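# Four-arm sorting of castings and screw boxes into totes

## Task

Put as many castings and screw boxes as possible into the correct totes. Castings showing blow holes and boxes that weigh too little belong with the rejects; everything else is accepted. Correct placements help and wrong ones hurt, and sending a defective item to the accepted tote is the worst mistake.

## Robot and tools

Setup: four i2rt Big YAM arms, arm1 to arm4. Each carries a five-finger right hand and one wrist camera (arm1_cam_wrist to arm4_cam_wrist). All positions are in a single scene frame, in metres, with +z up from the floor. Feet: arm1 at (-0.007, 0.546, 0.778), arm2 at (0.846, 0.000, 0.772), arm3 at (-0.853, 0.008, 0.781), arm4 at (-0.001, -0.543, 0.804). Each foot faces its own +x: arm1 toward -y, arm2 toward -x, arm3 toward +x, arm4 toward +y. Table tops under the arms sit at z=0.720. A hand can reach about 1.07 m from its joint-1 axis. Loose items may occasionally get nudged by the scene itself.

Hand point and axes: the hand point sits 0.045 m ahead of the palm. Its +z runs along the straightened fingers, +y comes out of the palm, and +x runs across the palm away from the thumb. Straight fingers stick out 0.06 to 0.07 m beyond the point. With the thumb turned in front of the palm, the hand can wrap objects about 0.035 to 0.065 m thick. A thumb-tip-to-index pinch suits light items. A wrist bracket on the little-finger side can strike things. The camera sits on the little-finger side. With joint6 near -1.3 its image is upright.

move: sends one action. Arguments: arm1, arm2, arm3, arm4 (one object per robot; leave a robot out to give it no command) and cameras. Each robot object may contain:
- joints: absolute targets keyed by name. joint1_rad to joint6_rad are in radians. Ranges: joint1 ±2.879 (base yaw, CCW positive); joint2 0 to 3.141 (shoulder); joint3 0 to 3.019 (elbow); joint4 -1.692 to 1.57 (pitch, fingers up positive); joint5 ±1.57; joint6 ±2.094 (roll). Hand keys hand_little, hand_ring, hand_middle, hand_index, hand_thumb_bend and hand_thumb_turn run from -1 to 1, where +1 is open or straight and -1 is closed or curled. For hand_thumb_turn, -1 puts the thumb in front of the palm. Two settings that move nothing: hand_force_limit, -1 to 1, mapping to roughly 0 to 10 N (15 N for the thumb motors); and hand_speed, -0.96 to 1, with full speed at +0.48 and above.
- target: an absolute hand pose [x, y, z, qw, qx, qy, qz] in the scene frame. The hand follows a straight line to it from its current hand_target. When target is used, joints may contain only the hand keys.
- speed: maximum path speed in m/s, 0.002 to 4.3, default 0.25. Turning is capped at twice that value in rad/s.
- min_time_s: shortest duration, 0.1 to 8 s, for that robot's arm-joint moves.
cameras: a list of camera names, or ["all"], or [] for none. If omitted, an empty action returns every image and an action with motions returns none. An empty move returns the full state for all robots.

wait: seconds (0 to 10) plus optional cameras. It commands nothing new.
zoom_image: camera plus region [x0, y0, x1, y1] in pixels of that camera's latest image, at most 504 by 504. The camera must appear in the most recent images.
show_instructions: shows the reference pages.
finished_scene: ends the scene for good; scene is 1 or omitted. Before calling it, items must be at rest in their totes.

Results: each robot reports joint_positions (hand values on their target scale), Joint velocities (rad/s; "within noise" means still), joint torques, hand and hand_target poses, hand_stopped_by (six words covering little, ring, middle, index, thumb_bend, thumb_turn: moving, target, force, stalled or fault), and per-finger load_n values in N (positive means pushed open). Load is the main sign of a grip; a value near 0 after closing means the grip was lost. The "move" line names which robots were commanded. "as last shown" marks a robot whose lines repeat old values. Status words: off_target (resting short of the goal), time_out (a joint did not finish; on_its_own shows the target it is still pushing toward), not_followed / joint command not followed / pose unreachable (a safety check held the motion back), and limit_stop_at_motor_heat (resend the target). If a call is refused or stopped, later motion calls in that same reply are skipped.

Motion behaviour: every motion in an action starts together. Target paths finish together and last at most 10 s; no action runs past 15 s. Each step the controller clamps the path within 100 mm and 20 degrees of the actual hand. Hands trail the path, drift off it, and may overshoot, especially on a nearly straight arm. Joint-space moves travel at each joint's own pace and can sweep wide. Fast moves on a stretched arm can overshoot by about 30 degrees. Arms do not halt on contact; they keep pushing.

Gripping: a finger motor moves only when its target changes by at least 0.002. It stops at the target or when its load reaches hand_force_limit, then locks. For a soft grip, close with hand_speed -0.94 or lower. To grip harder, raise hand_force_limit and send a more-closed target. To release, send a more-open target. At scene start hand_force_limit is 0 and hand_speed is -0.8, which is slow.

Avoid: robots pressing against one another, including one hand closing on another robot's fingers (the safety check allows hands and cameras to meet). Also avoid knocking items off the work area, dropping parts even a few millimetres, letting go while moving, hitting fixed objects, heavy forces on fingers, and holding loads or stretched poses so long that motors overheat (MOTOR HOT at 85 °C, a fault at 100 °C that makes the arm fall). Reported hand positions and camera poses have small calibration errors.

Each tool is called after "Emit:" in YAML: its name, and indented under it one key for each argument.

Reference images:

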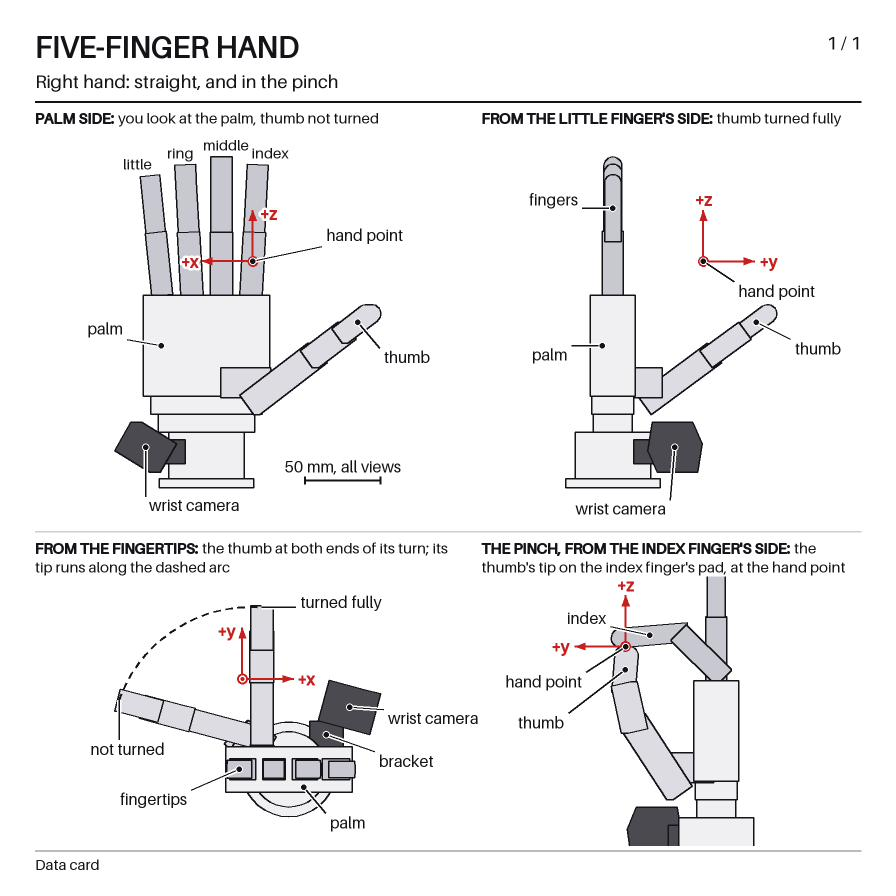

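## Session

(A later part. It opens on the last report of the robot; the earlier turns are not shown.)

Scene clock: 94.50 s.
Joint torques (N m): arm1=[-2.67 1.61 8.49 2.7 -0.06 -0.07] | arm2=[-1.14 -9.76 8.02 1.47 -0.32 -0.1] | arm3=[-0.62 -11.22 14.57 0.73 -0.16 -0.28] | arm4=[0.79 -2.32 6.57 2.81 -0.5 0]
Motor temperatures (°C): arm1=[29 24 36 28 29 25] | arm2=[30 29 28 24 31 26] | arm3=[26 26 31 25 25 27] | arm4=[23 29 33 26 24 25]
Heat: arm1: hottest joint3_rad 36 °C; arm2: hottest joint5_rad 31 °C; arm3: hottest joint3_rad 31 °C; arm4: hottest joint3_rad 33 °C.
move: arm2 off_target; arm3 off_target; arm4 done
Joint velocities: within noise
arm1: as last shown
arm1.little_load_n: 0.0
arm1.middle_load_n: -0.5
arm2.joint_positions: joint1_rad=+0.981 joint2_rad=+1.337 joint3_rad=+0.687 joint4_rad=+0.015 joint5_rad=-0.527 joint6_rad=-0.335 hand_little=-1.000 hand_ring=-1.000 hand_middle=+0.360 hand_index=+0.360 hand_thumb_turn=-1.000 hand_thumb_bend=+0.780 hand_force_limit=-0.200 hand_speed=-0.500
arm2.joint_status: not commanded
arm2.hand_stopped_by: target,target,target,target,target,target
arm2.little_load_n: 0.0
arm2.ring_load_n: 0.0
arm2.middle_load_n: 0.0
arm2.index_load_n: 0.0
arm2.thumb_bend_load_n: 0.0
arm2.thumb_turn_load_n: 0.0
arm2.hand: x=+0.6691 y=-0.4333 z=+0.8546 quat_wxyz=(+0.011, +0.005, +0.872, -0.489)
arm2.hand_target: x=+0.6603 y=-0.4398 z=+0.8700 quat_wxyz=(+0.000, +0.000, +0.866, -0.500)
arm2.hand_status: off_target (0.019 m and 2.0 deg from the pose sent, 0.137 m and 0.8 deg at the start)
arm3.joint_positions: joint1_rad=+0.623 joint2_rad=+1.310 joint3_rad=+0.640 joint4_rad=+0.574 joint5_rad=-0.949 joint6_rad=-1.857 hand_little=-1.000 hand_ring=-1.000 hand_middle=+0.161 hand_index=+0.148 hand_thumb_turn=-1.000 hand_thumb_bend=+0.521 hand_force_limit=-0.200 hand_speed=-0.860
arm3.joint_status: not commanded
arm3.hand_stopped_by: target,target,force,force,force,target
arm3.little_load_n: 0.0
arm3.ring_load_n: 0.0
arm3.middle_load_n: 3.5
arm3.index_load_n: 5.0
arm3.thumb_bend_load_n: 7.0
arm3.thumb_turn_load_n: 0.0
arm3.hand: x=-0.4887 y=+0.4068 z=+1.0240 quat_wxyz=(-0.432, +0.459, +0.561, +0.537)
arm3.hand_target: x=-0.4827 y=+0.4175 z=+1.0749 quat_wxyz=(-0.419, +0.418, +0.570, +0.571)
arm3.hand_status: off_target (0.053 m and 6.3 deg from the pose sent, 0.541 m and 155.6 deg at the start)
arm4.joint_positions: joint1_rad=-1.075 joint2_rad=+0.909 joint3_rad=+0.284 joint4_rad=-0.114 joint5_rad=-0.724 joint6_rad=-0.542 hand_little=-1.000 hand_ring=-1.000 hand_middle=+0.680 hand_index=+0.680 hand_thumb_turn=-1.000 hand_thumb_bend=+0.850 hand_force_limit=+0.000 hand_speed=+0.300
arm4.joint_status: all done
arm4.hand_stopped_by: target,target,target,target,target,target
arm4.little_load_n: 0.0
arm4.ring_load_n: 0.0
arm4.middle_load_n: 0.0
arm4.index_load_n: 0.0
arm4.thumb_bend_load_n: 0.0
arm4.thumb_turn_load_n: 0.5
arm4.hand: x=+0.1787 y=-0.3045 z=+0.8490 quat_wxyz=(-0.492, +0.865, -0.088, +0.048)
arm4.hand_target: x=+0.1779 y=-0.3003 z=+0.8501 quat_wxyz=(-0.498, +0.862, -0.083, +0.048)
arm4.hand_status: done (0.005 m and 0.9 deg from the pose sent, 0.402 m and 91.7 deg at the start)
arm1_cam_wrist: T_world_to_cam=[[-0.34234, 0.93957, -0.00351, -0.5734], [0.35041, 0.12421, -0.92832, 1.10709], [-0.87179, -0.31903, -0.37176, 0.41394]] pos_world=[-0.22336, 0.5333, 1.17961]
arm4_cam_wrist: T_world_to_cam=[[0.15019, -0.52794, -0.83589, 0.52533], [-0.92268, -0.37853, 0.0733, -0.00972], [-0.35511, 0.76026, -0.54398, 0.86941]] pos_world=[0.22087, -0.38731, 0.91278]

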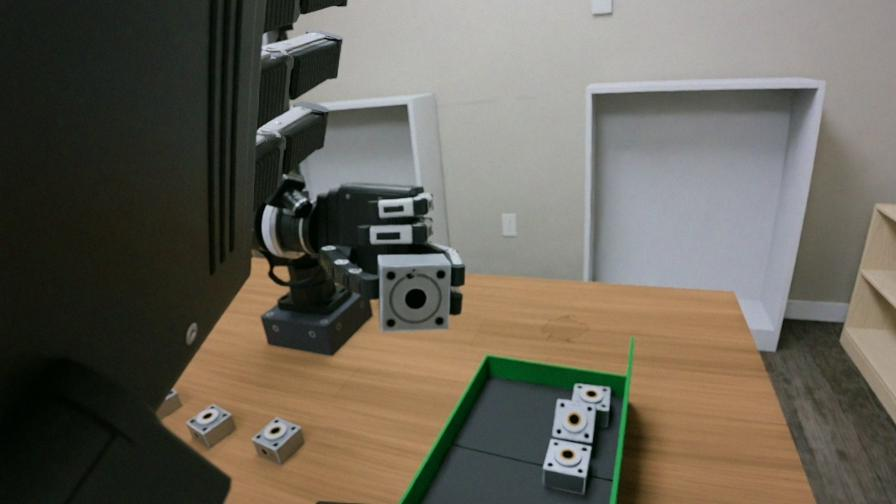

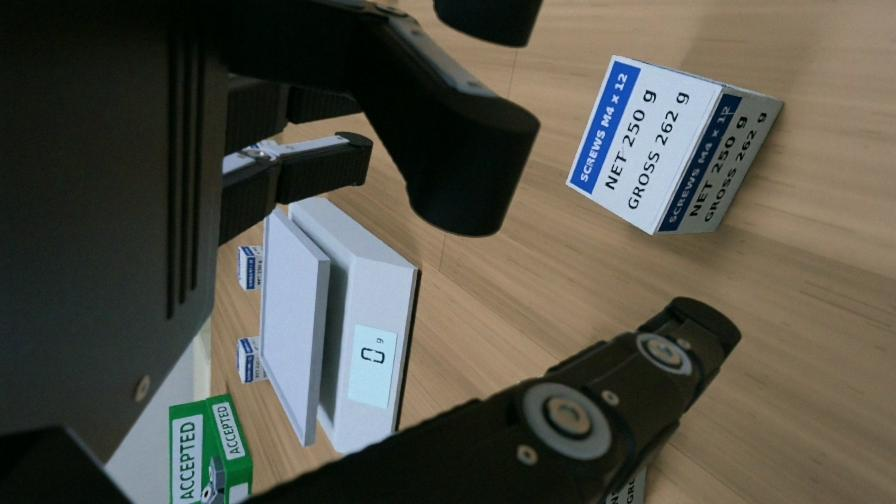

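Emit:
move:
  arm3: {"target": [-0.56, -0.05, 0.92, 0.25, -0.433, 0.75, -0.433], "speed": 0.7}
  arm2: {"target": [0.396, -0.125, 0.83, 0.3536, -0.6124, -0.6124, 0.3536], "speed": 0.5, "joints": {"hand_speed": 0.3, "hand_index": 0.6, "hand_middle": 0.6, "hand_thumb_bend": 0.75}}
  arm4: {"target": [0.190, -0.271, 0.753, 0.4989, -0.864, 0.0604, -0.0349], "speed": 0.12, "joints": {"hand_speed": -0.88, "hand_force_limit": -0.1, "hand_index": 0.0, "hand_middle": 0.0, "hand_thumb_bend": 0.2}}
  cameras: ["arm2_cam_wrist", "arm4_cam_wrist"]

Scene clock: 99.63 s.
Joint torques (N m): arm1=[-2.67 1.61 8.47 2.71 -0.06 -0.06] | arm2=[-1.08 -6.3 8.18 2.56 0.29 0.07] | arm3=[-2.2 -0.56 16.28 0.7 0.09 0.17] | arm4=[0.67 -1.85 3.22 1.24 0.87 -0.26]
Motor temperatures (°C): arm1=[29 24 36 28 29 25] | arm2=[30 29 28 24 31 26] | arm3=[26 26 32 25 24 27] | arm4=[23 29 33 26 24 25]
Heat: arm1: hottest joint3_rad 36 °C; arm2: hottest joint5_rad 31 °C; arm3: hottest joint3_rad 32 °C; arm4: hottest joint3_rad 33 °C.
move: arm2 off_target; arm3 off_target; arm4 off_target
Joint velocities: within noise
arm1.joint_positions: joint1_rad=-1.296 joint2_rad=+0.259 joint3_rad=+0.442 joint4_rad=-0.017 joint5_rad=+0.002 joint6_rad=-1.290 hand_little=+1.000 hand_ring=+1.000 hand_middle=+1.000 hand_index=+1.000 hand_thumb_turn=+1.000 hand_thumb_bend=+1.000 hand_force_limit=+0.000 hand_speed=-0.800
arm1.joint_status: not commanded
arm1.hand_stopped_by: target,target,target,target,target,target
arm1.little_load_n: 0.0
arm1.ring_load_n: 0.0
arm1.middle_load_n: 0.0
arm1.index_load_n: 0.0
arm1.thumb_bend_load_n: 0.5
arm1.thumb_turn_load_n: 0.0
arm1.hand: x=-0.3287 y=+0.5029 z=+1.1401 quat_wxyz=(+0.734, +0.002, -0.646, +0.211)
arm1.hand_target: x=-0.3261 y=+0.5050 z=+1.1531 quat_wxyz=(+0.746, +0.005, -0.632, +0.209)
arm1.hand_status: not commanded
arm2.joint_positions: joint1_rad=+0.321 joint2_rad=+1.283 joint3_rad=+0.496 joint4_rad=+0.215 joint5_rad=+0.243 joint6_rad=+0.147 hand_little=-1.000 hand_ring=-1.000 hand_middle=+0.600 hand_index=+0.600 hand_thumb_turn=-1.000 hand_thumb_bend=+0.750 hand_force_limit=-0.200 hand_speed=+0.300
arm2.joint_status: all done
arm2.hand_stopped_by: target,target,target,target,target,target
arm2.little_load_n: 0.0
arm2.ring_load_n: 0.0
arm2.middle_load_n: 0.0
arm2.index_load_n: 0.0
arm2.thumb_bend_load_n: 0.0
arm2.thumb_turn_load_n: 0.0
arm2.hand: x=+0.4149 y=-0.1217 z=+0.8161 quat_wxyz=(-0.345, +0.612, +0.625, -0.339)
arm2.hand_target: x=+0.3969 y=-0.1248 z=+0.8306 quat_wxyz=(-0.354, +0.612, +0.612, -0.354)
arm2.hand_status: off_target (0.024 m and 2.4 deg from the pose sent, 0.413 m and 90.1 deg at the start)
arm3.joint_positions: joint1_rad=-0.066 joint2_rad=+0.468 joint3_rad=+0.312 joint4_rad=-0.467 joint5_rad=+0.379 joint6_rad=+0.210 hand_little=-1.000 hand_ring=-1.000 hand_middle=+0.161 hand_index=+0.148 hand_thumb_turn=-1.000 hand_thumb_bend=+0.521 hand_force_limit=-0.200 hand_speed=-0.860
arm3.joint_status: not commanded
arm3.hand_stopped_by: target,target,force,force,force,target
arm3.little_load_n: 0.0
arm3.ring_load_n: 0.0
arm3.middle_load_n: 4.5
arm3.index_load_n: 4.0
arm3.thumb_bend_load_n: 7.0
arm3.thumb_turn_load_n: 0.0
arm3.hand: x=-0.5759 y=-0.0468 z=+0.8832 quat_wxyz=(-0.228, +0.454, -0.752, +0.419)
arm3.hand_target: x=-0.5611 y=-0.0499 z=+0.9195 quat_wxyz=(-0.250, +0.433, -0.750, +0.433)
arm3.hand_status: off_target (0.040 m and 3.8 deg from the pose sent, 0.474 m and 166.4 deg at the start; pose on its path clipped on 11 of 127 steps)
arm4.joint_positions: joint1_rad=-1.006 joint2_rad=+1.442 joint3_rad=+0.253 joint4_rad=+0.552 joint5_rad=-0.748 joint6_rad=-0.504 hand_little=-1.000 hand_ring=-1.000 hand_middle=-0.001 hand_index=+0.000 hand_thumb_turn=-1.000 hand_thumb_bend=+0.200 hand_force_limit=-0.100 hand_speed=-0.880
arm4.joint_status: all done
arm4.hand_stopped_by: target,target,target,target,target,target
arm4.little_load_n: 0.0
arm4.ring_load_n: 0.0
arm4.middle_load_n: -6.0
arm4.index_load_n: 0.0
arm4.thumb_bend_load_n: 0.5
arm4.thumb_turn_load_n: 0.0
arm4.hand: x=+0.1983 y=-0.2636 z=+0.7777 quat_wxyz=(-0.526, +0.848, -0.048, +0.049)
arm4.hand_target: x=+0.1889 y=-0.2726 z=+0.7555 quat_wxyz=(-0.499, +0.864, -0.060, +0.035)
arm4.hand_status: off_target (0.027 m and 4.2 deg from the pose sent, 0.102 m and 3.6 deg at the start)
arm2_cam_wrist: T_world_to_cam=[[0.53259, 0.28599, -0.79659, 0.4596], [0.5556, -0.82814, 0.07415, -0.39009], [-0.63848, -0.48208, -0.59995, 0.81511]] pos_world=[0.49239, -0.06153, 0.88407]
arm4_cam_wrist: T_world_to_cam=[[0.22586, -0.45423, -0.86178, 0.50895], [-0.89569, -0.44468, -0.00036, 0.06356], [-0.38305, 0.77197, -0.50728, 0.78654]] pos_world=[0.24327, -0.34775, 0.83763]

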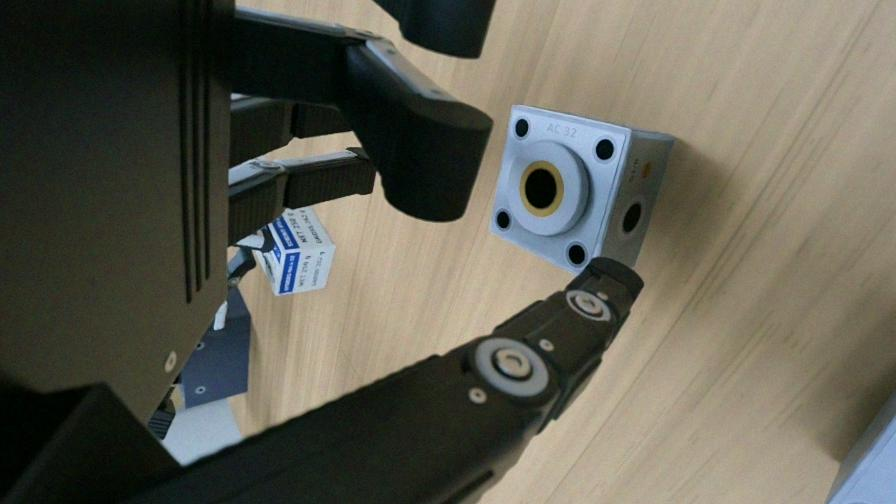

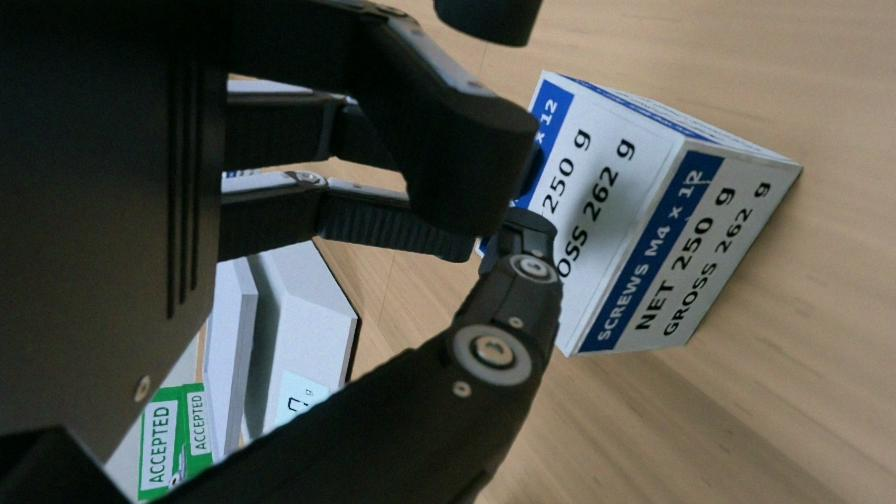

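Emit:
move:
  arm3: {"target": [-0.688, -0.50, 0.84, 0, 0, 0.866, -0.5], "speed": 0.6}
  arm2: {"target": [0.4045, -0.1165, 0.760, 0.3079, -0.5332, -0.6825, 0.394], "speed": 0.2, "joints": {"hand_speed": -0.86, "hand_force_limit": -0.2, "hand_index": 0.0, "hand_middle": 0.0, "hand_thumb_bend": 0.2}}
  arm4: {"target": [0.195, -0.285, 0.84, 0.4989, -0.864, 0.0604, -0.0349], "speed": 0.2, "joints": {"hand_speed": 0.2, "hand_index": 0.68, "hand_middle": 0.68, "hand_thumb_bend": 0.85}}
  cameras: ["arm2_cam_wrist", "arm3_cam_wrist", "arm4_cam_wrist"]

Scene clock: 103.17 s.
Joint torques (N m): arm1=[-2.73 1.61 8.47 2.7 -0.06 -0.07] | arm2=[-1.55 -7.36 4.07 2.69 0.02 -0.16] | arm3=[-2.37 -10.58 12.08 1.95 0.01 0.12] | arm4=[-0.85 -4.31 9.22 1.47 -0.61 -0.18]
Motor temperatures (°C): arm1=[29 24 36 28 29 25] | arm2=[30 29 28 24 31 26] | arm3=[26 26 33 25 24 27] | arm4=[23 29 32 26 24 25]
Heat: arm1: hottest joint3_rad 36 °C; arm2: hottest joint5_rad 31 °C; arm3: hottest joint3_rad 33 °C; arm4: hottest joint3_rad 32 °C.
move: arm2 off_target; arm3 off_target; arm4 off_target
Joint velocities: within noise
arm1: as last shown
arm1.thumb_bend_load_n: 0.0
arm2.joint_positions: joint1_rad=+0.201 joint2_rad=+1.508 joint3_rad=+0.453 joint4_rad=+0.537 joint5_rad=-0.072 joint6_rad=-0.017 hand_little=-1.000 hand_ring=-1.000 hand_middle=+0.173 hand_index=+0.160 hand_thumb_turn=-1.000 hand_thumb_bend=+0.526 hand_force_limit=-0.200 hand_speed=-0.860
arm2.joint_status: hand_middle off_target (ended at +0.173, target +0.000); hand_index off_target (ended at +0.160, target +0.000); hand_thumb_bend off_target (ended at +0.526, target +0.200); the others done
arm2.hand_stopped_by: target,target,force,force,force,target
arm2.little_load_n: 0.0
arm2.ring_load_n: 0.0
arm2.middle_load_n: 4.0
arm2.index_load_n: 5.0
arm2.thumb_bend_load_n: 6.0
arm2.thumb_turn_load_n: 0.0
arm2.hand: x=+0.4060 y=-0.1216 z=+0.7636 quat_wxyz=(-0.303, +0.535, +0.682, -0.397)
arm2.hand_target: x=+0.4047 y=-0.1166 z=+0.7601 quat_wxyz=(-0.308, +0.533, +0.683, -0.394)
arm2.hand_status: done (0.006 m and 0.7 deg from the pose sent, 0.057 m and 13.6 deg at the start)
arm3.joint_positions: joint1_rad=-1.199 joint2_rad=+1.465 joint3_rad=+0.658 joint4_rad=+0.194 joint5_rad=+0.303 joint6_rad=+0.165 hand_little=-1.000 hand_ring=-1.000 hand_middle=+0.161 hand_index=+0.148 hand_thumb_turn=-1.000 hand_thumb_bend=+0.521 hand_force_limit=-0.200 hand_speed=-0.860
arm3.joint_status: not commanded
arm3.hand_stopped_by: target,target,force,force,force,target
arm3.little_load_n: 0.0
arm3.ring_load_n: 0.0
arm3.middle_load_n: 4.5
arm3.index_load_n: 4.0
arm3.thumb_bend_load_n: 7.0
arm3.thumb_turn_load_n: 0.0
arm3.hand: x=-0.6943 y=-0.4715 z=+0.8164 quat_wxyz=(+0.012, +0.016, -0.881, +0.472)
arm3.hand_target: x=-0.6890 y=-0.4980 z=+0.8411 quat_wxyz=(+0.000, +0.000, -0.866, +0.500)
arm3.hand_status: off_target (0.038 m and 4.3 deg from the pose sent, 0.469 m and 61.1 deg at the start; pose on its path clipped on 19 of 73 steps)
arm4.joint_positions: joint1_rad=-1.043 joint2_rad=+1.082 joint3_rad=+0.291 joint4_rad=+0.004 joint5_rad=-0.755 joint6_rad=-0.564 hand_little=-1.000 hand_ring=-1.000 hand_middle=+0.680 hand_index=+0.680 hand_thumb_turn=-1.000 hand_thumb_bend=+0.850 hand_force_limit=-0.100 hand_speed=+0.200
arm4.joint_status: all done
arm4.hand_stopped_by: target,target,target,target,target,target
arm4.little_load_n: 0.0
arm4.ring_load_n: 0.0
arm4.middle_load_n: 0.0
arm4.index_load_n: -0.5
arm4.thumb_bend_load_n: 0.0
arm4.thumb_turn_load_n: 0.5
arm4.hand: x=+0.1770 y=-0.2917 z=+0.8236 quat_wxyz=(-0.489, +0.869, -0.068, +0.019)
arm4.hand_target: x=+0.1946 y=-0.2852 z=+0.8400 quat_wxyz=(-0.499, +0.864, -0.060, +0.035)
arm4.hand_status: off_target (0.025 m and 2.4 deg from the pose sent, 0.066 m and 4.2 deg at the start)
arm2_cam_wrist: T_world_to_cam=[[0.42946, 0.37268, -0.8226, 0.49469], [0.7353, -0.67314, 0.07892, -0.43898], [-0.52431, -0.63874, -0.56312, 0.68457]] pos_world=[0.46925, -0.04259, 0.82707]
arm3_cam_wrist: T_world_to_cam=[[-0.24372, 0.5084, -0.82591, 0.74827], [0.81633, 0.56734, 0.10834, 0.74007], [0.52365, -0.6478, -0.5533, 0.62757]] pos_world=[-0.75039, -0.39375, 0.88506]
arm4_cam_wrist: T_world_to_cam=[[0.15739, -0.52382, -0.83716, 0.5122], [-0.89334, -0.43684, 0.10538, -0.05323], [-0.42091, 0.73129, -0.53671, 0.84251]] pos_world=[0.22645, -0.37107, 0.88659]

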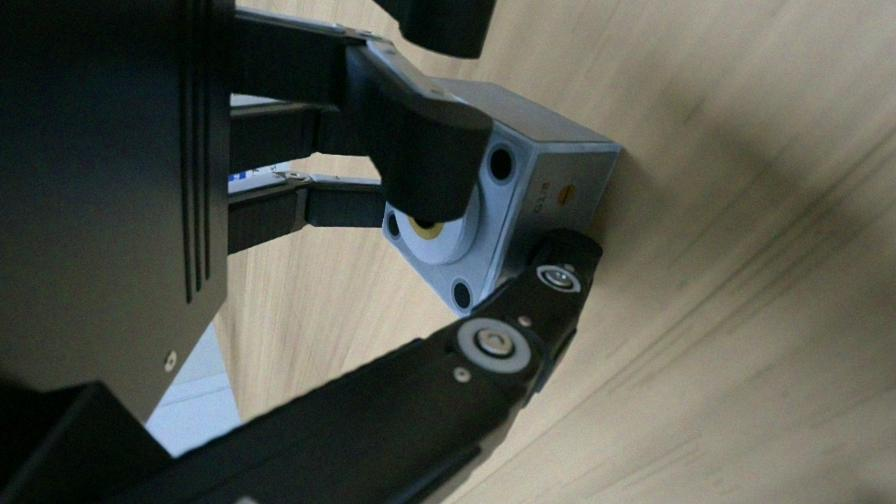

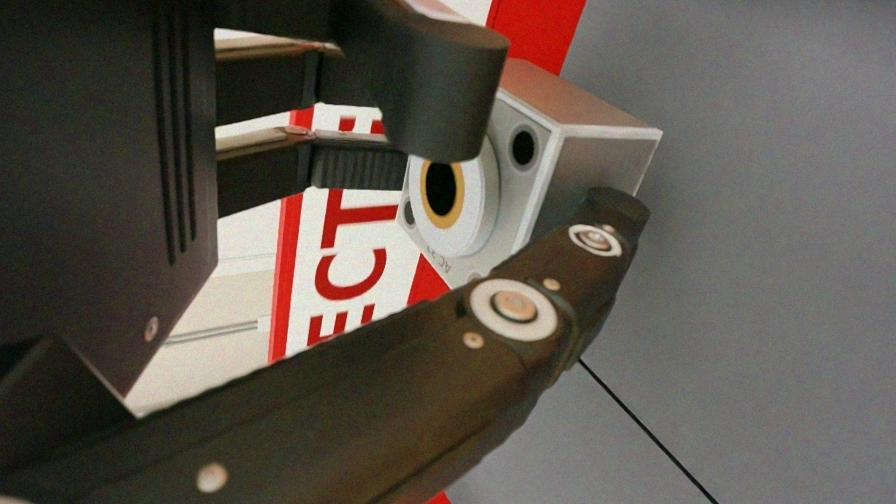

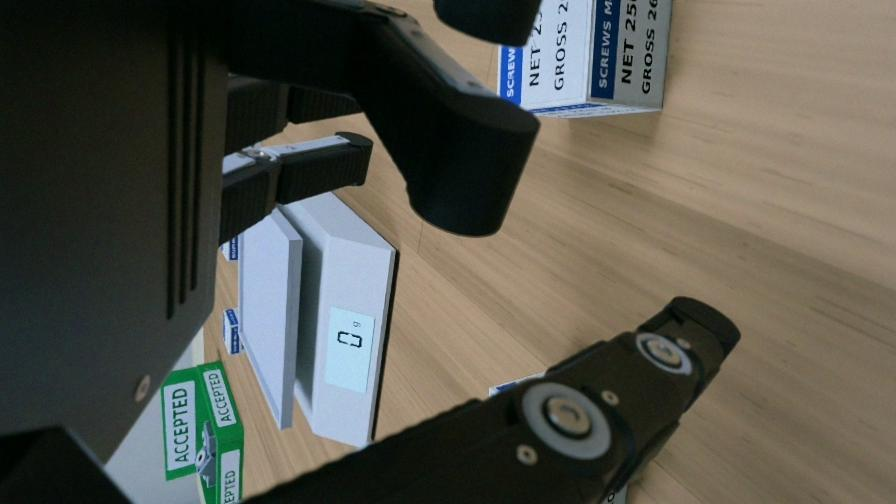

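Emit:
move:
  arm3: {"target": [-0.690, -0.493, 0.757, 0, 0, 0.866, -0.5], "speed": 0.12}
  arm2: {"target": [0.46, -0.12, 0.86, 0.3536, -0.6124, -0.6124, 0.3536], "speed": 0.25}
  arm4: {"joints": {"joint1_rad": -1.3, "joint2_rad": 0.25, "joint3_rad": 0.45, "joint4_rad": 0.0, "joint5_rad": 0, "joint6_rad": -1.3, "hand_thumb_turn": 1, "hand_thumb_bend": 1, "hand_ring": 1, "hand_little": 1, "hand_index": 1, "hand_middle": 1}, "min_time_s": 1.8}
  cameras: ["arm3_cam_wrist"]

Scene clock: 106.70 s.
Joint torques (N m): arm1=[-2.73 1.55 8.49 2.7 -0.06 -0.07] | arm2=[-0.15 -5.3 8.57 1.84 0.34 0.09] | arm3=[-2.26 -10.64 6.34 2.32 0.06 0.17] | arm4=[-0.73 1.49 12.7 2.22 0.12 -0.19]
Motor temperatures (°C): arm1=[29 24 36 28 29 25] | arm2=[30 29 29 24 31 26] | arm3=[26 26 32 25 24 27] | arm4=[23 29 33 26 24 25]
Heat: arm1: hottest joint3_rad 36 °C; arm2: hottest joint5_rad 31 °C; arm3: hottest joint3_rad 32 °C; arm4: hottest joint3_rad 33 °C.
move: arm2 off_target; arm3 done; arm4 done
Joint velocities: within noise
arm1: as last shown
arm2.joint_positions: joint1_rad=+0.358 joint2_rad=+1.019 joint3_rad=+0.402 joint4_rad=+0.036 joint5_rad=+0.286 joint6_rad=+0.173 hand_little=-1.000 hand_ring=-1.000 hand_middle=+0.173 hand_index=+0.161 hand_thumb_turn=-1.000 hand_thumb_bend=+0.526 hand_force_limit=-0.200 hand_speed=-0.860
arm2.joint_status: not commanded
arm2.hand_stopped_by: target,target,force,force,force,target
arm2.little_load_n: 0.0
arm2.ring_load_n: 0.0
arm2.middle_load_n: 3.5
arm2.index_load_n: 4.0
arm2.thumb_bend_load_n: 6.5
arm2.thumb_turn_load_n: 0.0
arm2.hand: x=+0.4714 y=-0.1126 z=+0.8417 quat_wxyz=(-0.348, +0.615, +0.622, -0.336)
arm2.hand_target: x=+0.4606 y=-0.1198 z=+0.8600 quat_wxyz=(-0.353, +0.612, +0.612, -0.354)
arm2.hand_status: off_target (0.023 m and 2.4 deg from the pose sent, 0.111 m and 14.1 deg at the start)
arm3.joint_positions: joint1_rad=-1.199 joint2_rad=+1.678 joint3_rad=+0.634 joint4_rad=+0.483 joint5_rad=+0.304 joint6_rad=+0.167 hand_little=-1.000 hand_ring=-1.000 hand_middle=+0.161 hand_index=+0.148 hand_thumb_turn=-1.000 hand_thumb_bend=+0.521 hand_force_limit=-0.200 hand_speed=-0.860
arm3.joint_status: not commanded
arm3.hand_stopped_by: target,target,force,force,force,target
arm3.little_load_n: 0.0
arm3.ring_load_n: 0.0
arm3.middle_load_n: 4.5
arm3.index_load_n: 3.5
arm3.thumb_bend_load_n: 7.0
arm3.thumb_turn_load_n: -0.5
arm3.hand: x=-0.6878 y=-0.4884 z=+0.7577 quat_wxyz=(+0.003, +0.011, -0.869, +0.494)
arm3.hand_target: x=-0.6902 y=-0.4929 z=+0.7570 quat_wxyz=(+0.000, +0.000, -0.866, +0.500)
arm3.hand_status: done (0.005 m and 1.5 deg from the pose sent, 0.063 m and 4.3 deg at the start)
arm4.joint_positions: joint1_rad=-1.290 joint2_rad=+0.247 joint3_rad=+0.400 joint4_rad=+0.002 joint5_rad=-0.004 joint6_rad=-1.290 hand_little=+1.000 hand_ring=+1.000 hand_middle=+1.000 hand_index=+1.000 hand_thumb_turn=+1.000 hand_thumb_bend=+1.000 hand_force_limit=-0.100 hand_speed=+0.200
arm4.joint_status: all done
arm4.hand_stopped_by: target,target,target,target,target,target
arm4.little_load_n: 0.0
arm4.ring_load_n: 0.0
arm4.middle_load_n: 0.0
arm4.index_load_n: 0.0
arm4.thumb_bend_load_n: 0.0
arm4.thumb_turn_load_n: 0.0
arm4.hand: x=+0.3224 y=-0.4997 z=+1.1456 quat_wxyz=(-0.210, +0.652, +0.003, +0.729)
arm4.hand_target: x=+0.3203 y=-0.5047 z=+1.1766 quat_wxyz=(-0.205, +0.635, +0.002, +0.745)
arm4.hand_status: not commanded
arm3_cam_wrist: T_world_to_cam=[[-0.22572, 0.46796, -0.85444, 0.72431], [0.81529, 0.57083, 0.09725, 0.76014], [0.53325, -0.67466, -0.51037, 0.54174]] pos_world=[-0.74512, -0.40737, 0.82144]

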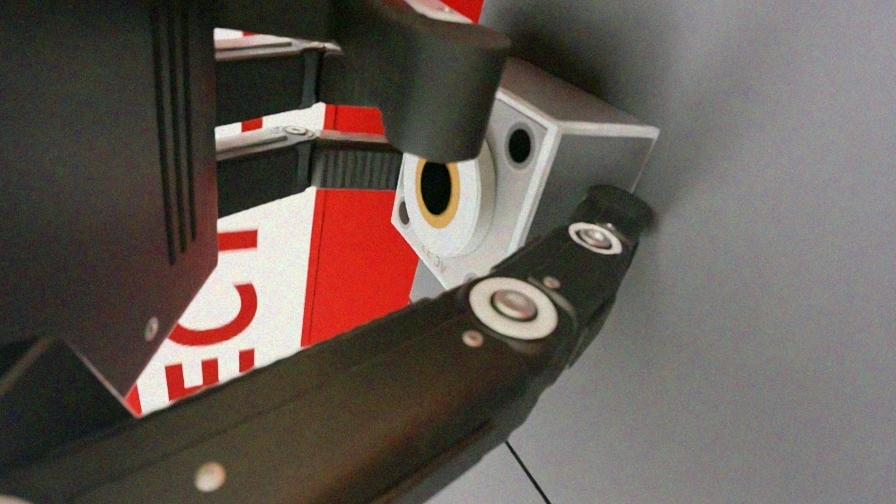

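Emit:
move:
  arm3: {"joints": {"hand_speed": -0.5, "hand_index": 0.35, "hand_middle": 0.35, "hand_thumb_bend": 0.78}}
  arm2: {"target": [0.48, -0.42, 1.075, 0.570, 0.570, -0.418, 0.4183], "speed": 0.7}
  arm1: {"target": [-0.233, 0.275, 0.86, 0, 0, 0.866, -0.5], "speed": 0.4, "joints": {"hand_speed": 0.3, "hand_thumb_turn": -1, "hand_thumb_bend": 0.85, "hand_ring": -1, "hand_little": -1, "hand_index": 0.68, "hand_middle": 0.68}}
  cameras: ["arm1_cam_wrist", "arm3_cam_wrist", "arm4_cam_wrist"]

Emit:
zoom_image:
  camera: "arm4_cam_wrist"
  region: [320, 260, 480, 420]

Scene clock: 110.90 s.
Joint torques (N m): arm1=[-1.85 -4.42 9.13 1.89 -0.63 0.13] | arm2=[-1.14 -9.47 10.3 1.96 0.01 -0.24] | arm3=[-2.14 -11.4 6.2 1.98 0.03 0.09] | arm4=[-0.79 1.49 12.66 2.28 0.12 -0.2]
Motor temperatures (°C): arm1=[29 24 37 28 29 25] | arm2=[30 29 29 24 31 26] | arm3=[26 26 32 25 24 27] | arm4=[23 29 33 26 24 25]
Heat: arm1: hottest joint3_rad 37 °C; arm2: hottest joint5_rad 31 °C; arm3: hottest joint3_rad 32 °C; arm4: hottest joint3_rad 33 °C.
move: arm1 off_target; arm2 off_target; arm3 done
Joint velocities: within noise
arm1.joint_positions: joint1_rad=-1.113 joint2_rad=+1.138 joint3_rad=+0.505 joint4_rad=-0.317 joint5_rad=-0.881 joint6_rad=-0.777 hand_little=-1.000 hand_ring=-1.000 hand_middle=+0.680 hand_index=+0.680 hand_thumb_turn=-1.000 hand_thumb_bend=+0.850 hand_force_limit=+0.000 hand_speed=+0.300
arm1.joint_status: all done
arm1.hand_stopped_by: target,target,target,target,target,target
arm1.little_load_n: 0.0
arm1.ring_load_n: 0.0
arm1.middle_load_n: 0.0
arm1.index_load_n: 0.0
arm1.thumb_bend_load_n: 0.0
arm1.thumb_turn_load_n: 0.0
arm1.hand: x=-0.2174 y=+0.2870 z=+0.8436 quat_wxyz=(-0.015, -0.011, -0.872, +0.489)
arm1.hand_target: x=-0.2323 y=+0.2758 z=+0.8606 quat_wxyz=(+0.000, +0.000, -0.866, +0.500)
arm1.hand_status: off_target (0.026 m and 2.6 deg from the pose sent, 0.374 m and 96.7 deg at the start)
arm2.joint_positions: joint1_rad=+0.675 joint2_rad=+1.264 joint3_rad=+0.665 joint4_rad=+0.548 joint5_rad=-0.928 joint6_rad=-1.848 hand_little=-1.000 hand_ring=-1.000 hand_middle=+0.173 hand_index=+0.161 hand_thumb_turn=-1.000 hand_thumb_bend=+0.526 hand_force_limit=-0.200 hand_speed=-0.860
arm2.joint_status: not commanded
arm2.hand_stopped_by: target,target,force,force,force,target
arm2.little_load_n: 0.0
arm2.ring_load_n: 0.0
arm2.middle_load_n: 3.0
arm2.index_load_n: 6.0
arm2.thumb_bend_load_n: 6.0
arm2.thumb_turn_load_n: 0.0
arm2.hand: x=+0.4923 y=-0.4152 z=+1.0360 quat_wxyz=(-0.541, -0.567, +0.446, -0.432)
arm2.hand_target: x=+0.4818 y=-0.4185 z=+1.0749 quat_wxyz=(-0.570, -0.570, +0.418, -0.418)
arm2.hand_status: off_target (0.041 m and 4.9 deg from the pose sent, 0.386 m and 151.2 deg at the start)
arm3.joint_positions: joint1_rad=-1.199 joint2_rad=+1.679 joint3_rad=+0.633 joint4_rad=+0.489 joint5_rad=+0.303 joint6_rad=+0.168 hand_little=-1.000 hand_ring=-1.000 hand_middle=+0.350 hand_index=+0.350 hand_thumb_turn=-1.000 hand_thumb_bend=+0.780 hand_force_limit=-0.200 hand_speed=-0.500
arm3.joint_status: all done
arm3.hand_stopped_by: target,target,target,target,target,target
arm3.little_load_n: 0.0
arm3.ring_load_n: 0.0
arm3.middle_load_n: 0.0
arm3.index_load_n: 0.0
arm3.thumb_bend_load_n: 0.0
arm3.thumb_turn_load_n: 0.0
arm3.hand: x=-0.6875 y=-0.4890 z=+0.7583 quat_wxyz=(+0.002, +0.010, -0.868, +0.496)
arm3.hand_target: x=-0.6902 y=-0.4928 z=+0.7569 quat_wxyz=(+0.000, +0.000, -0.866, +0.500)
arm3.hand_status: not commanded
arm4: as last shown
arm1_cam_wrist: T_world_to_cam=[[-0.22524, 0.44779, -0.8653, 0.56023], [0.81493, 0.57336, 0.08458, -0.06287], [0.534, -0.68611, -0.49406, 0.84598]] pos_world=[-0.27434, 0.36562, 0.90805]
arm3_cam_wrist: T_world_to_cam=[[-0.22378, 0.46401, -0.8571, 0.72664], [0.81499, 0.57138, 0.09654, 0.76078], [0.53452, -0.67692, -0.50603, 0.53787]] pos_world=[-0.74492, -0.40777, 0.82153]
arm4_cam_wrist: T_world_to_cam=[[0.29056, -0.95674, -0.0151, -0.55121], [-0.3655, -0.09639, -0.92581, 1.13309], [0.8843, 0.27452, -0.3777, 0.39744]] pos_world=[0.22285, -0.52725, 1.19081]

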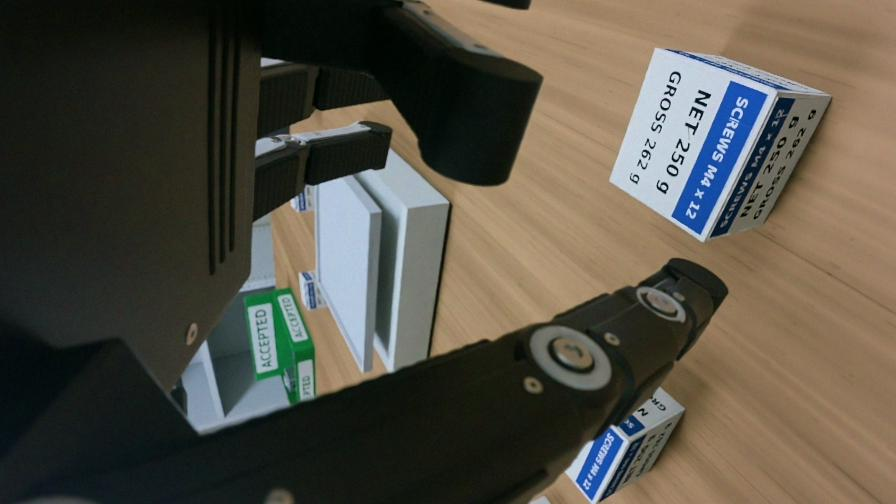

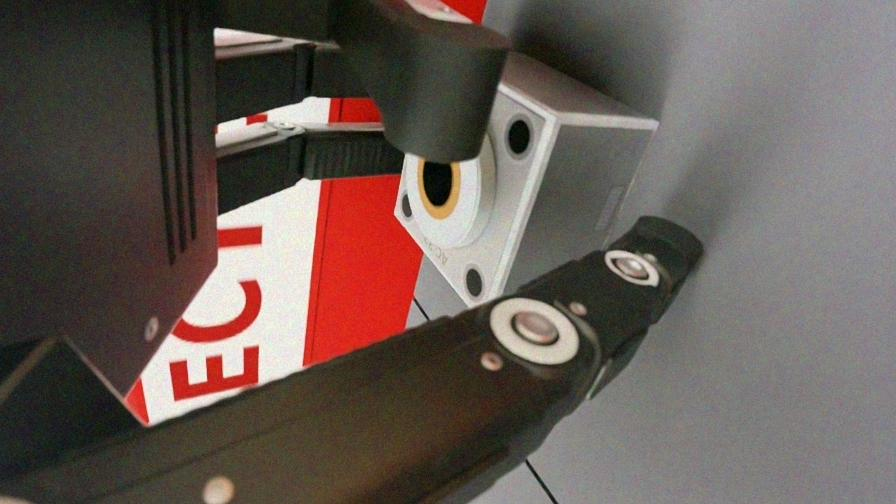

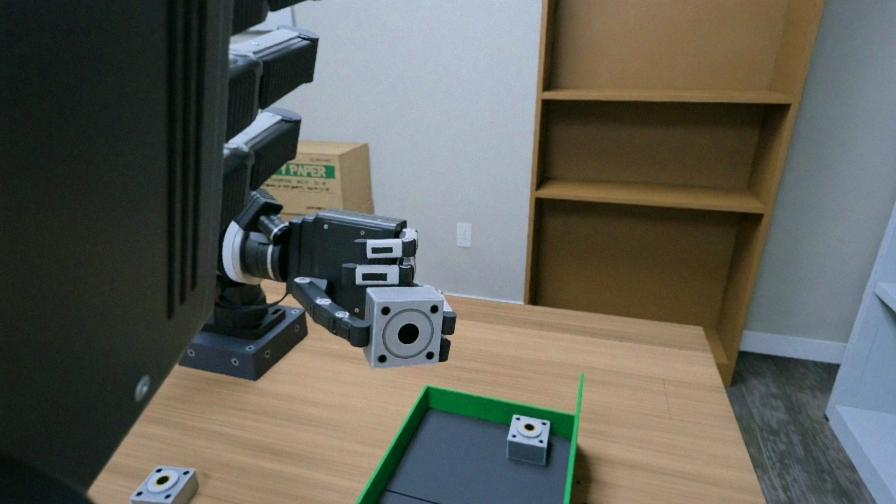

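Scaled by 3.150 from the camera's image (finer frame: 1280x720).

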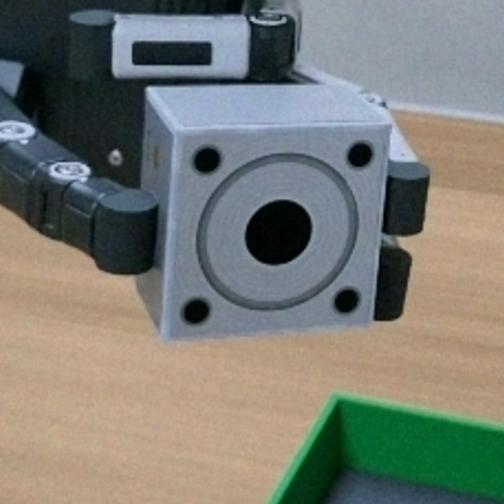

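Emit:
move:
  arm3: {"target": [-0.64, -0.43, 0.87, 0, 0, 0.866, -0.5], "speed": 0.25}
  arm2: {"target": [0.668, -0.517, 0.81, 0, 0, -0.866, 0.5], "speed": 0.7}
  arm1: {"target": [-0.229, 0.279, 0.755, 0.0153, -0.0265, 0.8657, -0.4998], "speed": 0.12}
  cameras: ["arm1_cam_wrist"]

Scene clock: 114.17 s.
Joint torques (N m): arm1=[-2.55 -5.95 4.15 1.85 -0.7 -0.05] | arm2=[-0.15 -11.69 8.14 2.66 -0.24 0.11] | arm3=[0.26 -10.7 10.56 0.42 0.26 0.15] | arm4=[-0.79 1.44 12.66 2.22 0.13 -0.21]
Motor temperatures (°C): arm1=[29 24 36 28 29 25] | arm2=[30 29 29 24 31 26] | arm3=[26 26 32 25 24 27] | arm4=[23 29 33 26 24 25]
Heat: arm1: hottest joint3_rad 36 °C; arm2: hottest joint5_rad 31 °C; arm3: hottest joint3_rad 32 °C; arm4: hottest joint3_rad 33 °C.
move: arm1 done; arm2 off_target; arm3 off_target
Joint velocities: within noise
arm1.joint_positions: joint1_rad=-1.113 joint2_rad=+1.466 joint3_rad=+0.445 joint4_rad=+0.045 joint5_rad=-0.922 joint6_rad=-0.849 hand_little=-1.000 hand_ring=-1.000 hand_middle=+0.680 hand_index=+0.680 hand_thumb_turn=-1.000 hand_thumb_bend=+0.850 hand_force_limit=+0.000 hand_speed=+0.300
arm1.joint_status: not commanded
arm1.hand_stopped_by: target,target,target,target,target,target
arm1.little_load_n: 0.0
arm1.ring_load_n: 0.0
arm1.middle_load_n: 0.0
arm1.index_load_n: 0.0
arm1.thumb_bend_load_n: 0.0
arm1.thumb_turn_load_n: 0.0
arm1.hand: x=-0.2265 y=+0.2797 z=+0.7562 quat_wxyz=(-0.020, +0.021, -0.867, +0.498)
arm1.hand_target: x=-0.2289 y=+0.2791 z=+0.7550 quat_wxyz=(-0.015, +0.026, -0.866, +0.500)
arm1.hand_status: done (0.003 m and 0.9 deg from the pose sent, 0.090 m and 4.5 deg at the start)
arm2.joint_positions: joint1_rad=+1.086 joint2_rad=+1.604 joint3_rad=+0.762 joint4_rad=+0.208 joint5_rad=-0.430 joint6_rad=-0.280 hand_little=-1.000 hand_ring=-1.000 hand_middle=+0.173 hand_index=+0.161 hand_thumb_turn=-1.000 hand_thumb_bend=+0.526 hand_force_limit=-0.200 hand_speed=-0.860
arm2.joint_status: not commanded
arm2.hand_stopped_by: target,target,force,force,force,target
arm2.little_load_n: 0.0
arm2.ring_load_n: 0.0
arm2.middle_load_n: 4.0
arm2.index_load_n: 4.0
arm2.thumb_bend_load_n: 6.5
arm2.thumb_turn_load_n: 0.0
arm2.hand: x=+0.6753 y=-0.4944 z=+0.7884 quat_wxyz=(+0.009, +0.006, +0.880, -0.476)
arm2.hand_target: x=+0.6685 y=-0.5158 z=+0.8107 quat_wxyz=(+0.000, +0.000, +0.866, -0.500)
arm2.hand_status: off_target (0.032 m and 3.4 deg from the pose sent, 0.304 m and 105.9 deg at the start)
arm3.joint_positions: joint1_rad=-1.019 joint2_rad=+1.312 joint3_rad=+0.622 joint4_rad=+0.075 joint5_rad=+0.468 joint6_rad=+0.282 hand_little=-1.000 hand_ring=-1.000 hand_middle=+0.350 hand_index=+0.350 hand_thumb_turn=-1.000 hand_thumb_bend=+0.780 hand_force_limit=-0.200 hand_speed=-0.500
arm3.joint_status: not commanded
arm3.hand_stopped_by: target,target,target,target,target,target
arm3.little_load_n: 0.0
arm3.ring_load_n: 0.0
arm3.middle_load_n: 0.0
arm3.index_load_n: 0.0
arm3.thumb_bend_load_n: 0.0
arm3.thumb_turn_load_n: 0.0
arm3.hand: x=-0.6487 y=-0.4246 z=+0.8544 quat_wxyz=(+0.010, +0.006, -0.872, +0.490)
arm3.hand_target: x=-0.6401 y=-0.4298 z=+0.8701 quat_wxyz=(+0.000, +0.000, -0.866, +0.500)
arm3.hand_status: off_target (0.019 m and 1.9 deg from the pose sent, 0.135 m and 1.3 deg at the start)
arm4: as last shown
arm1_cam_wrist: T_world_to_cam=[[-0.27098, 0.41497, -0.86854, 0.48706], [0.78075, 0.62252, 0.05385, -0.04198], [0.56303, -0.66352, -0.49268, 0.80186]] pos_world=[-0.28671, 0.35607, 0.82035]

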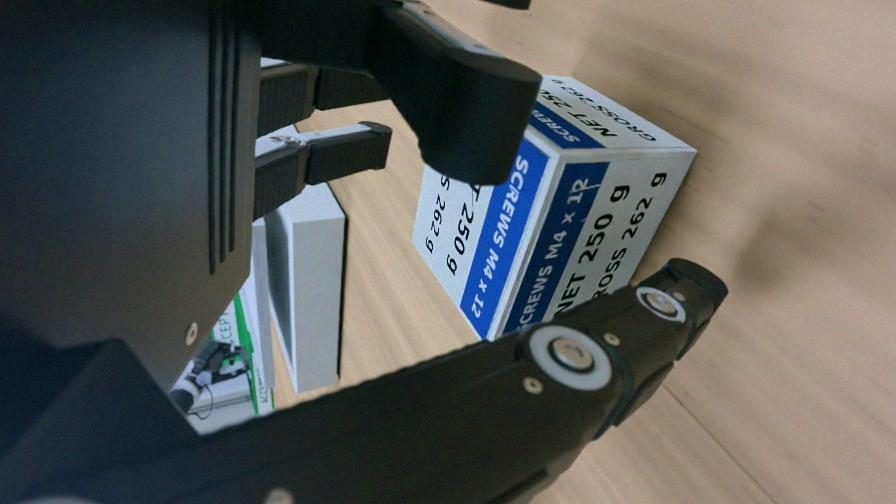

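Emit:
move:
  arm3: {"target": [-0.281, -0.086, 0.83, 0.3536, -0.6124, 0.6124, -0.3536], "speed": 0.5, "joints": {"hand_speed": 0.3, "hand_index": 0.6, "hand_middle": 0.6, "hand_thumb_bend": 0.75}}
  arm2: {"target": [0.668, -0.515, 0.773, 0, 0, -0.866, 0.5], "speed": 0.12}
  arm1: {"joints": {"hand_speed": -0.8, "hand_force_limit": -0.1, "hand_index": 0.0, "hand_middle": 0.0, "hand_thumb_bend": 0.2}}
  cameras: ["arm1_cam_wrist", "arm2_cam_wrist", "arm3_cam_wrist"]

Scene clock: 116.87 s.
Joint torques (N m): arm1=[-2.55 -6.01 4.15 1.84 -0.6 -0.04] | arm2=[-0.32 -9.99 5.87 2.74 -0.12 0] | arm3=[-1.44 -12.28 12.1 0.66 -0.34 -0.09] | arm4=[-0.73 1.44 12.64 2.22 0.12 -0.2]
Motor temperatures (°C): arm1=[29 24 36 28 29 25] | arm2=[30 29 29 24 31 26] | arm3=[26 26 32 25 24 27] | arm4=[23 29 33 26 24 25]
Heat: arm1: hottest joint3_rad 36 °C; arm2: hottest joint5_rad 31 °C; arm3: hottest joint3_rad 32 °C; arm4: hottest joint3_rad 33 °C.
move: arm1 off_target; arm2 done; arm3 off_target
Joint velocities: within noise
arm1.joint_positions: joint1_rad=-1.113 joint2_rad=+1.466 joint3_rad=+0.445 joint4_rad=+0.045 joint5_rad=-0.924 joint6_rad=-0.849 hand_little=-1.000 hand_ring=-1.000 hand_middle=+0.110 hand_index=+0.109 hand_thumb_turn=-1.000 hand_thumb_bend=+0.562 hand_force_limit=-0.100 hand_speed=-0.800
arm1.joint_status: hand_middle off_target (ended at +0.110, target +0.000); hand_index off_target (ended at +0.109, target +0.000); hand_thumb_bend off_target (ended at +0.562, target +0.200); the others done
arm1.hand_stopped_by: target,target,force,force,force,target
arm1.little_load_n: 0.0
arm1.ring_load_n: 0.0
arm1.middle_load_n: 10.5
arm1.index_load_n: 5.0
arm1.thumb_bend_load_n: 9.5
arm1.thumb_turn_load_n: 0.0
arm1.hand: x=-0.2264 y=+0.2794 z=+0.7564 quat_wxyz=(-0.020, +0.021, -0.867, +0.498)
arm1.hand_target: x=-0.2289 y=+0.2791 z=+0.7550 quat_wxyz=(-0.015, +0.026, -0.866, +0.500)
arm1.hand_status: not commanded
arm2.joint_positions: joint1_rad=+1.086 joint2_rad=+1.667 joint3_rad=+0.762 joint4_rad=+0.323 joint5_rad=-0.434 joint6_rad=-0.271 hand_little=-1.000 hand_ring=-1.000 hand_middle=+0.173 hand_index=+0.161 hand_thumb_turn=-1.000 hand_thumb_bend=+0.526 hand_force_limit=-0.200 hand_speed=-0.860
arm2.joint_status: not commanded
arm2.hand_stopped_by: target,target,force,force,force,target
arm2.little_load_n: 0.0
arm2.ring_load_n: 0.0
arm2.middle_load_n: 1.5
arm2.index_load_n: 6.5
arm2.thumb_bend_load_n: 6.5
arm2.thumb_turn_load_n: 0.0
arm2.hand: x=+0.6692 y=-0.5077 z=+0.7758 quat_wxyz=(+0.001, +0.003, +0.868, -0.496)
arm2.hand_target: x=+0.6681 y=-0.5148 z=+0.7731 quat_wxyz=(+0.000, +0.000, +0.866, -0.500)
arm2.hand_status: done (0.008 m and 0.6 deg from the pose sent, 0.027 m and 3.4 deg at the start)
arm3.joint_positions: joint1_rad=-0.266 joint2_rad=+1.622 joint3_rad=+0.813 joint4_rad=+0.238 joint5_rad=-0.234 joint6_rad=-0.132 hand_little=-1.000 hand_ring=-1.000 hand_middle=+0.600 hand_index=+0.600 hand_thumb_turn=-1.000 hand_thumb_bend=+0.750 hand_force_limit=-0.200 hand_speed=+0.300
arm3.joint_status: all done
arm3.hand_stopped_by: target,target,target,target,target,target
arm3.little_load_n: 0.0
arm3.ring_load_n: 0.0
arm3.middle_load_n: 0.0
arm3.index_load_n: 0.0
arm3.thumb_bend_load_n: 0.0
arm3.thumb_turn_load_n: 0.0
arm3.hand: x=-0.3012 y=-0.0805 z=+0.8162 quat_wxyz=(-0.348, +0.611, -0.624, +0.340)
arm3.hand_target: x=-0.2821 y=-0.0859 z=+0.8306 quat_wxyz=(-0.354, +0.612, -0.612, +0.354)
arm3.hand_status: off_target (0.025 m and 2.2 deg from the pose sent, 0.500 m and 90.1 deg at the start)
arm4: as last shown
arm1_cam_wrist: T_world_to_cam=[[-0.27103, 0.41332, -0.86931, 0.48845], [0.78007, 0.62342, 0.0532, -0.04193], [0.56394, -0.66371, -0.49139, 0.80098]] pos_world=[-0.28662, 0.35587, 0.82044]
arm2_cam_wrist: T_world_to_cam=[[-0.26083, 0.51458, -0.81681, 1.0651], [0.83448, 0.5456, 0.07724, -0.33966], [0.4854, -0.66146, -0.57171, -0.09782]] pos_world=[0.60874, -0.42747, 0.8403]
arm3_cam_wrist: T_world_to_cam=[[-0.48748, -0.18345, -0.85364, 0.53867], [-0.54816, 0.8253, 0.13567, -0.21512], [0.67962, 0.53407, -0.50288, 0.7759]] pos_world=[-0.38265, -0.13803, 0.8792]

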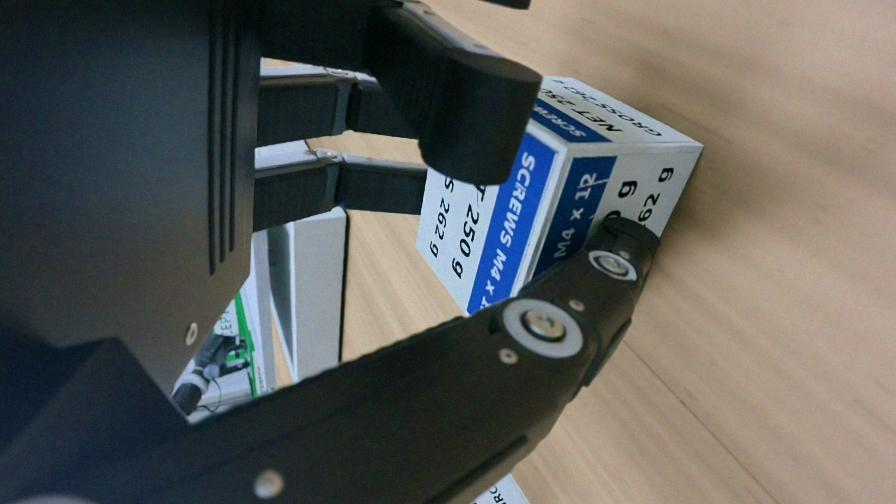

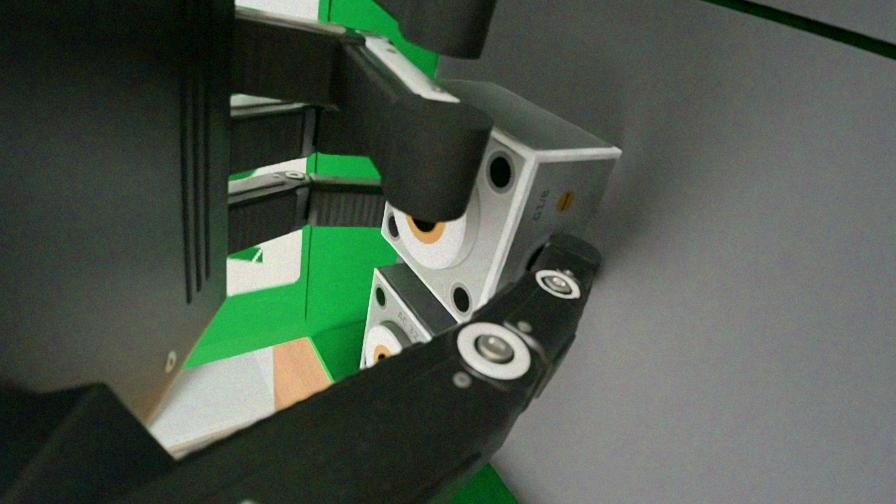

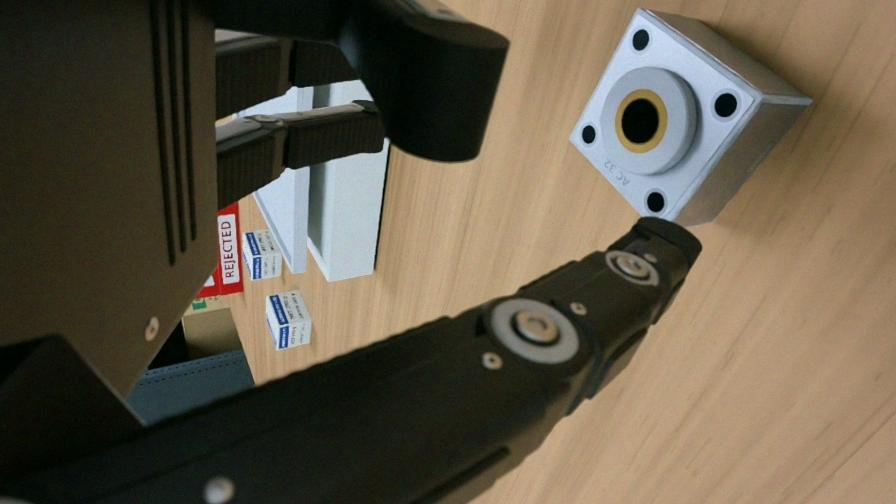

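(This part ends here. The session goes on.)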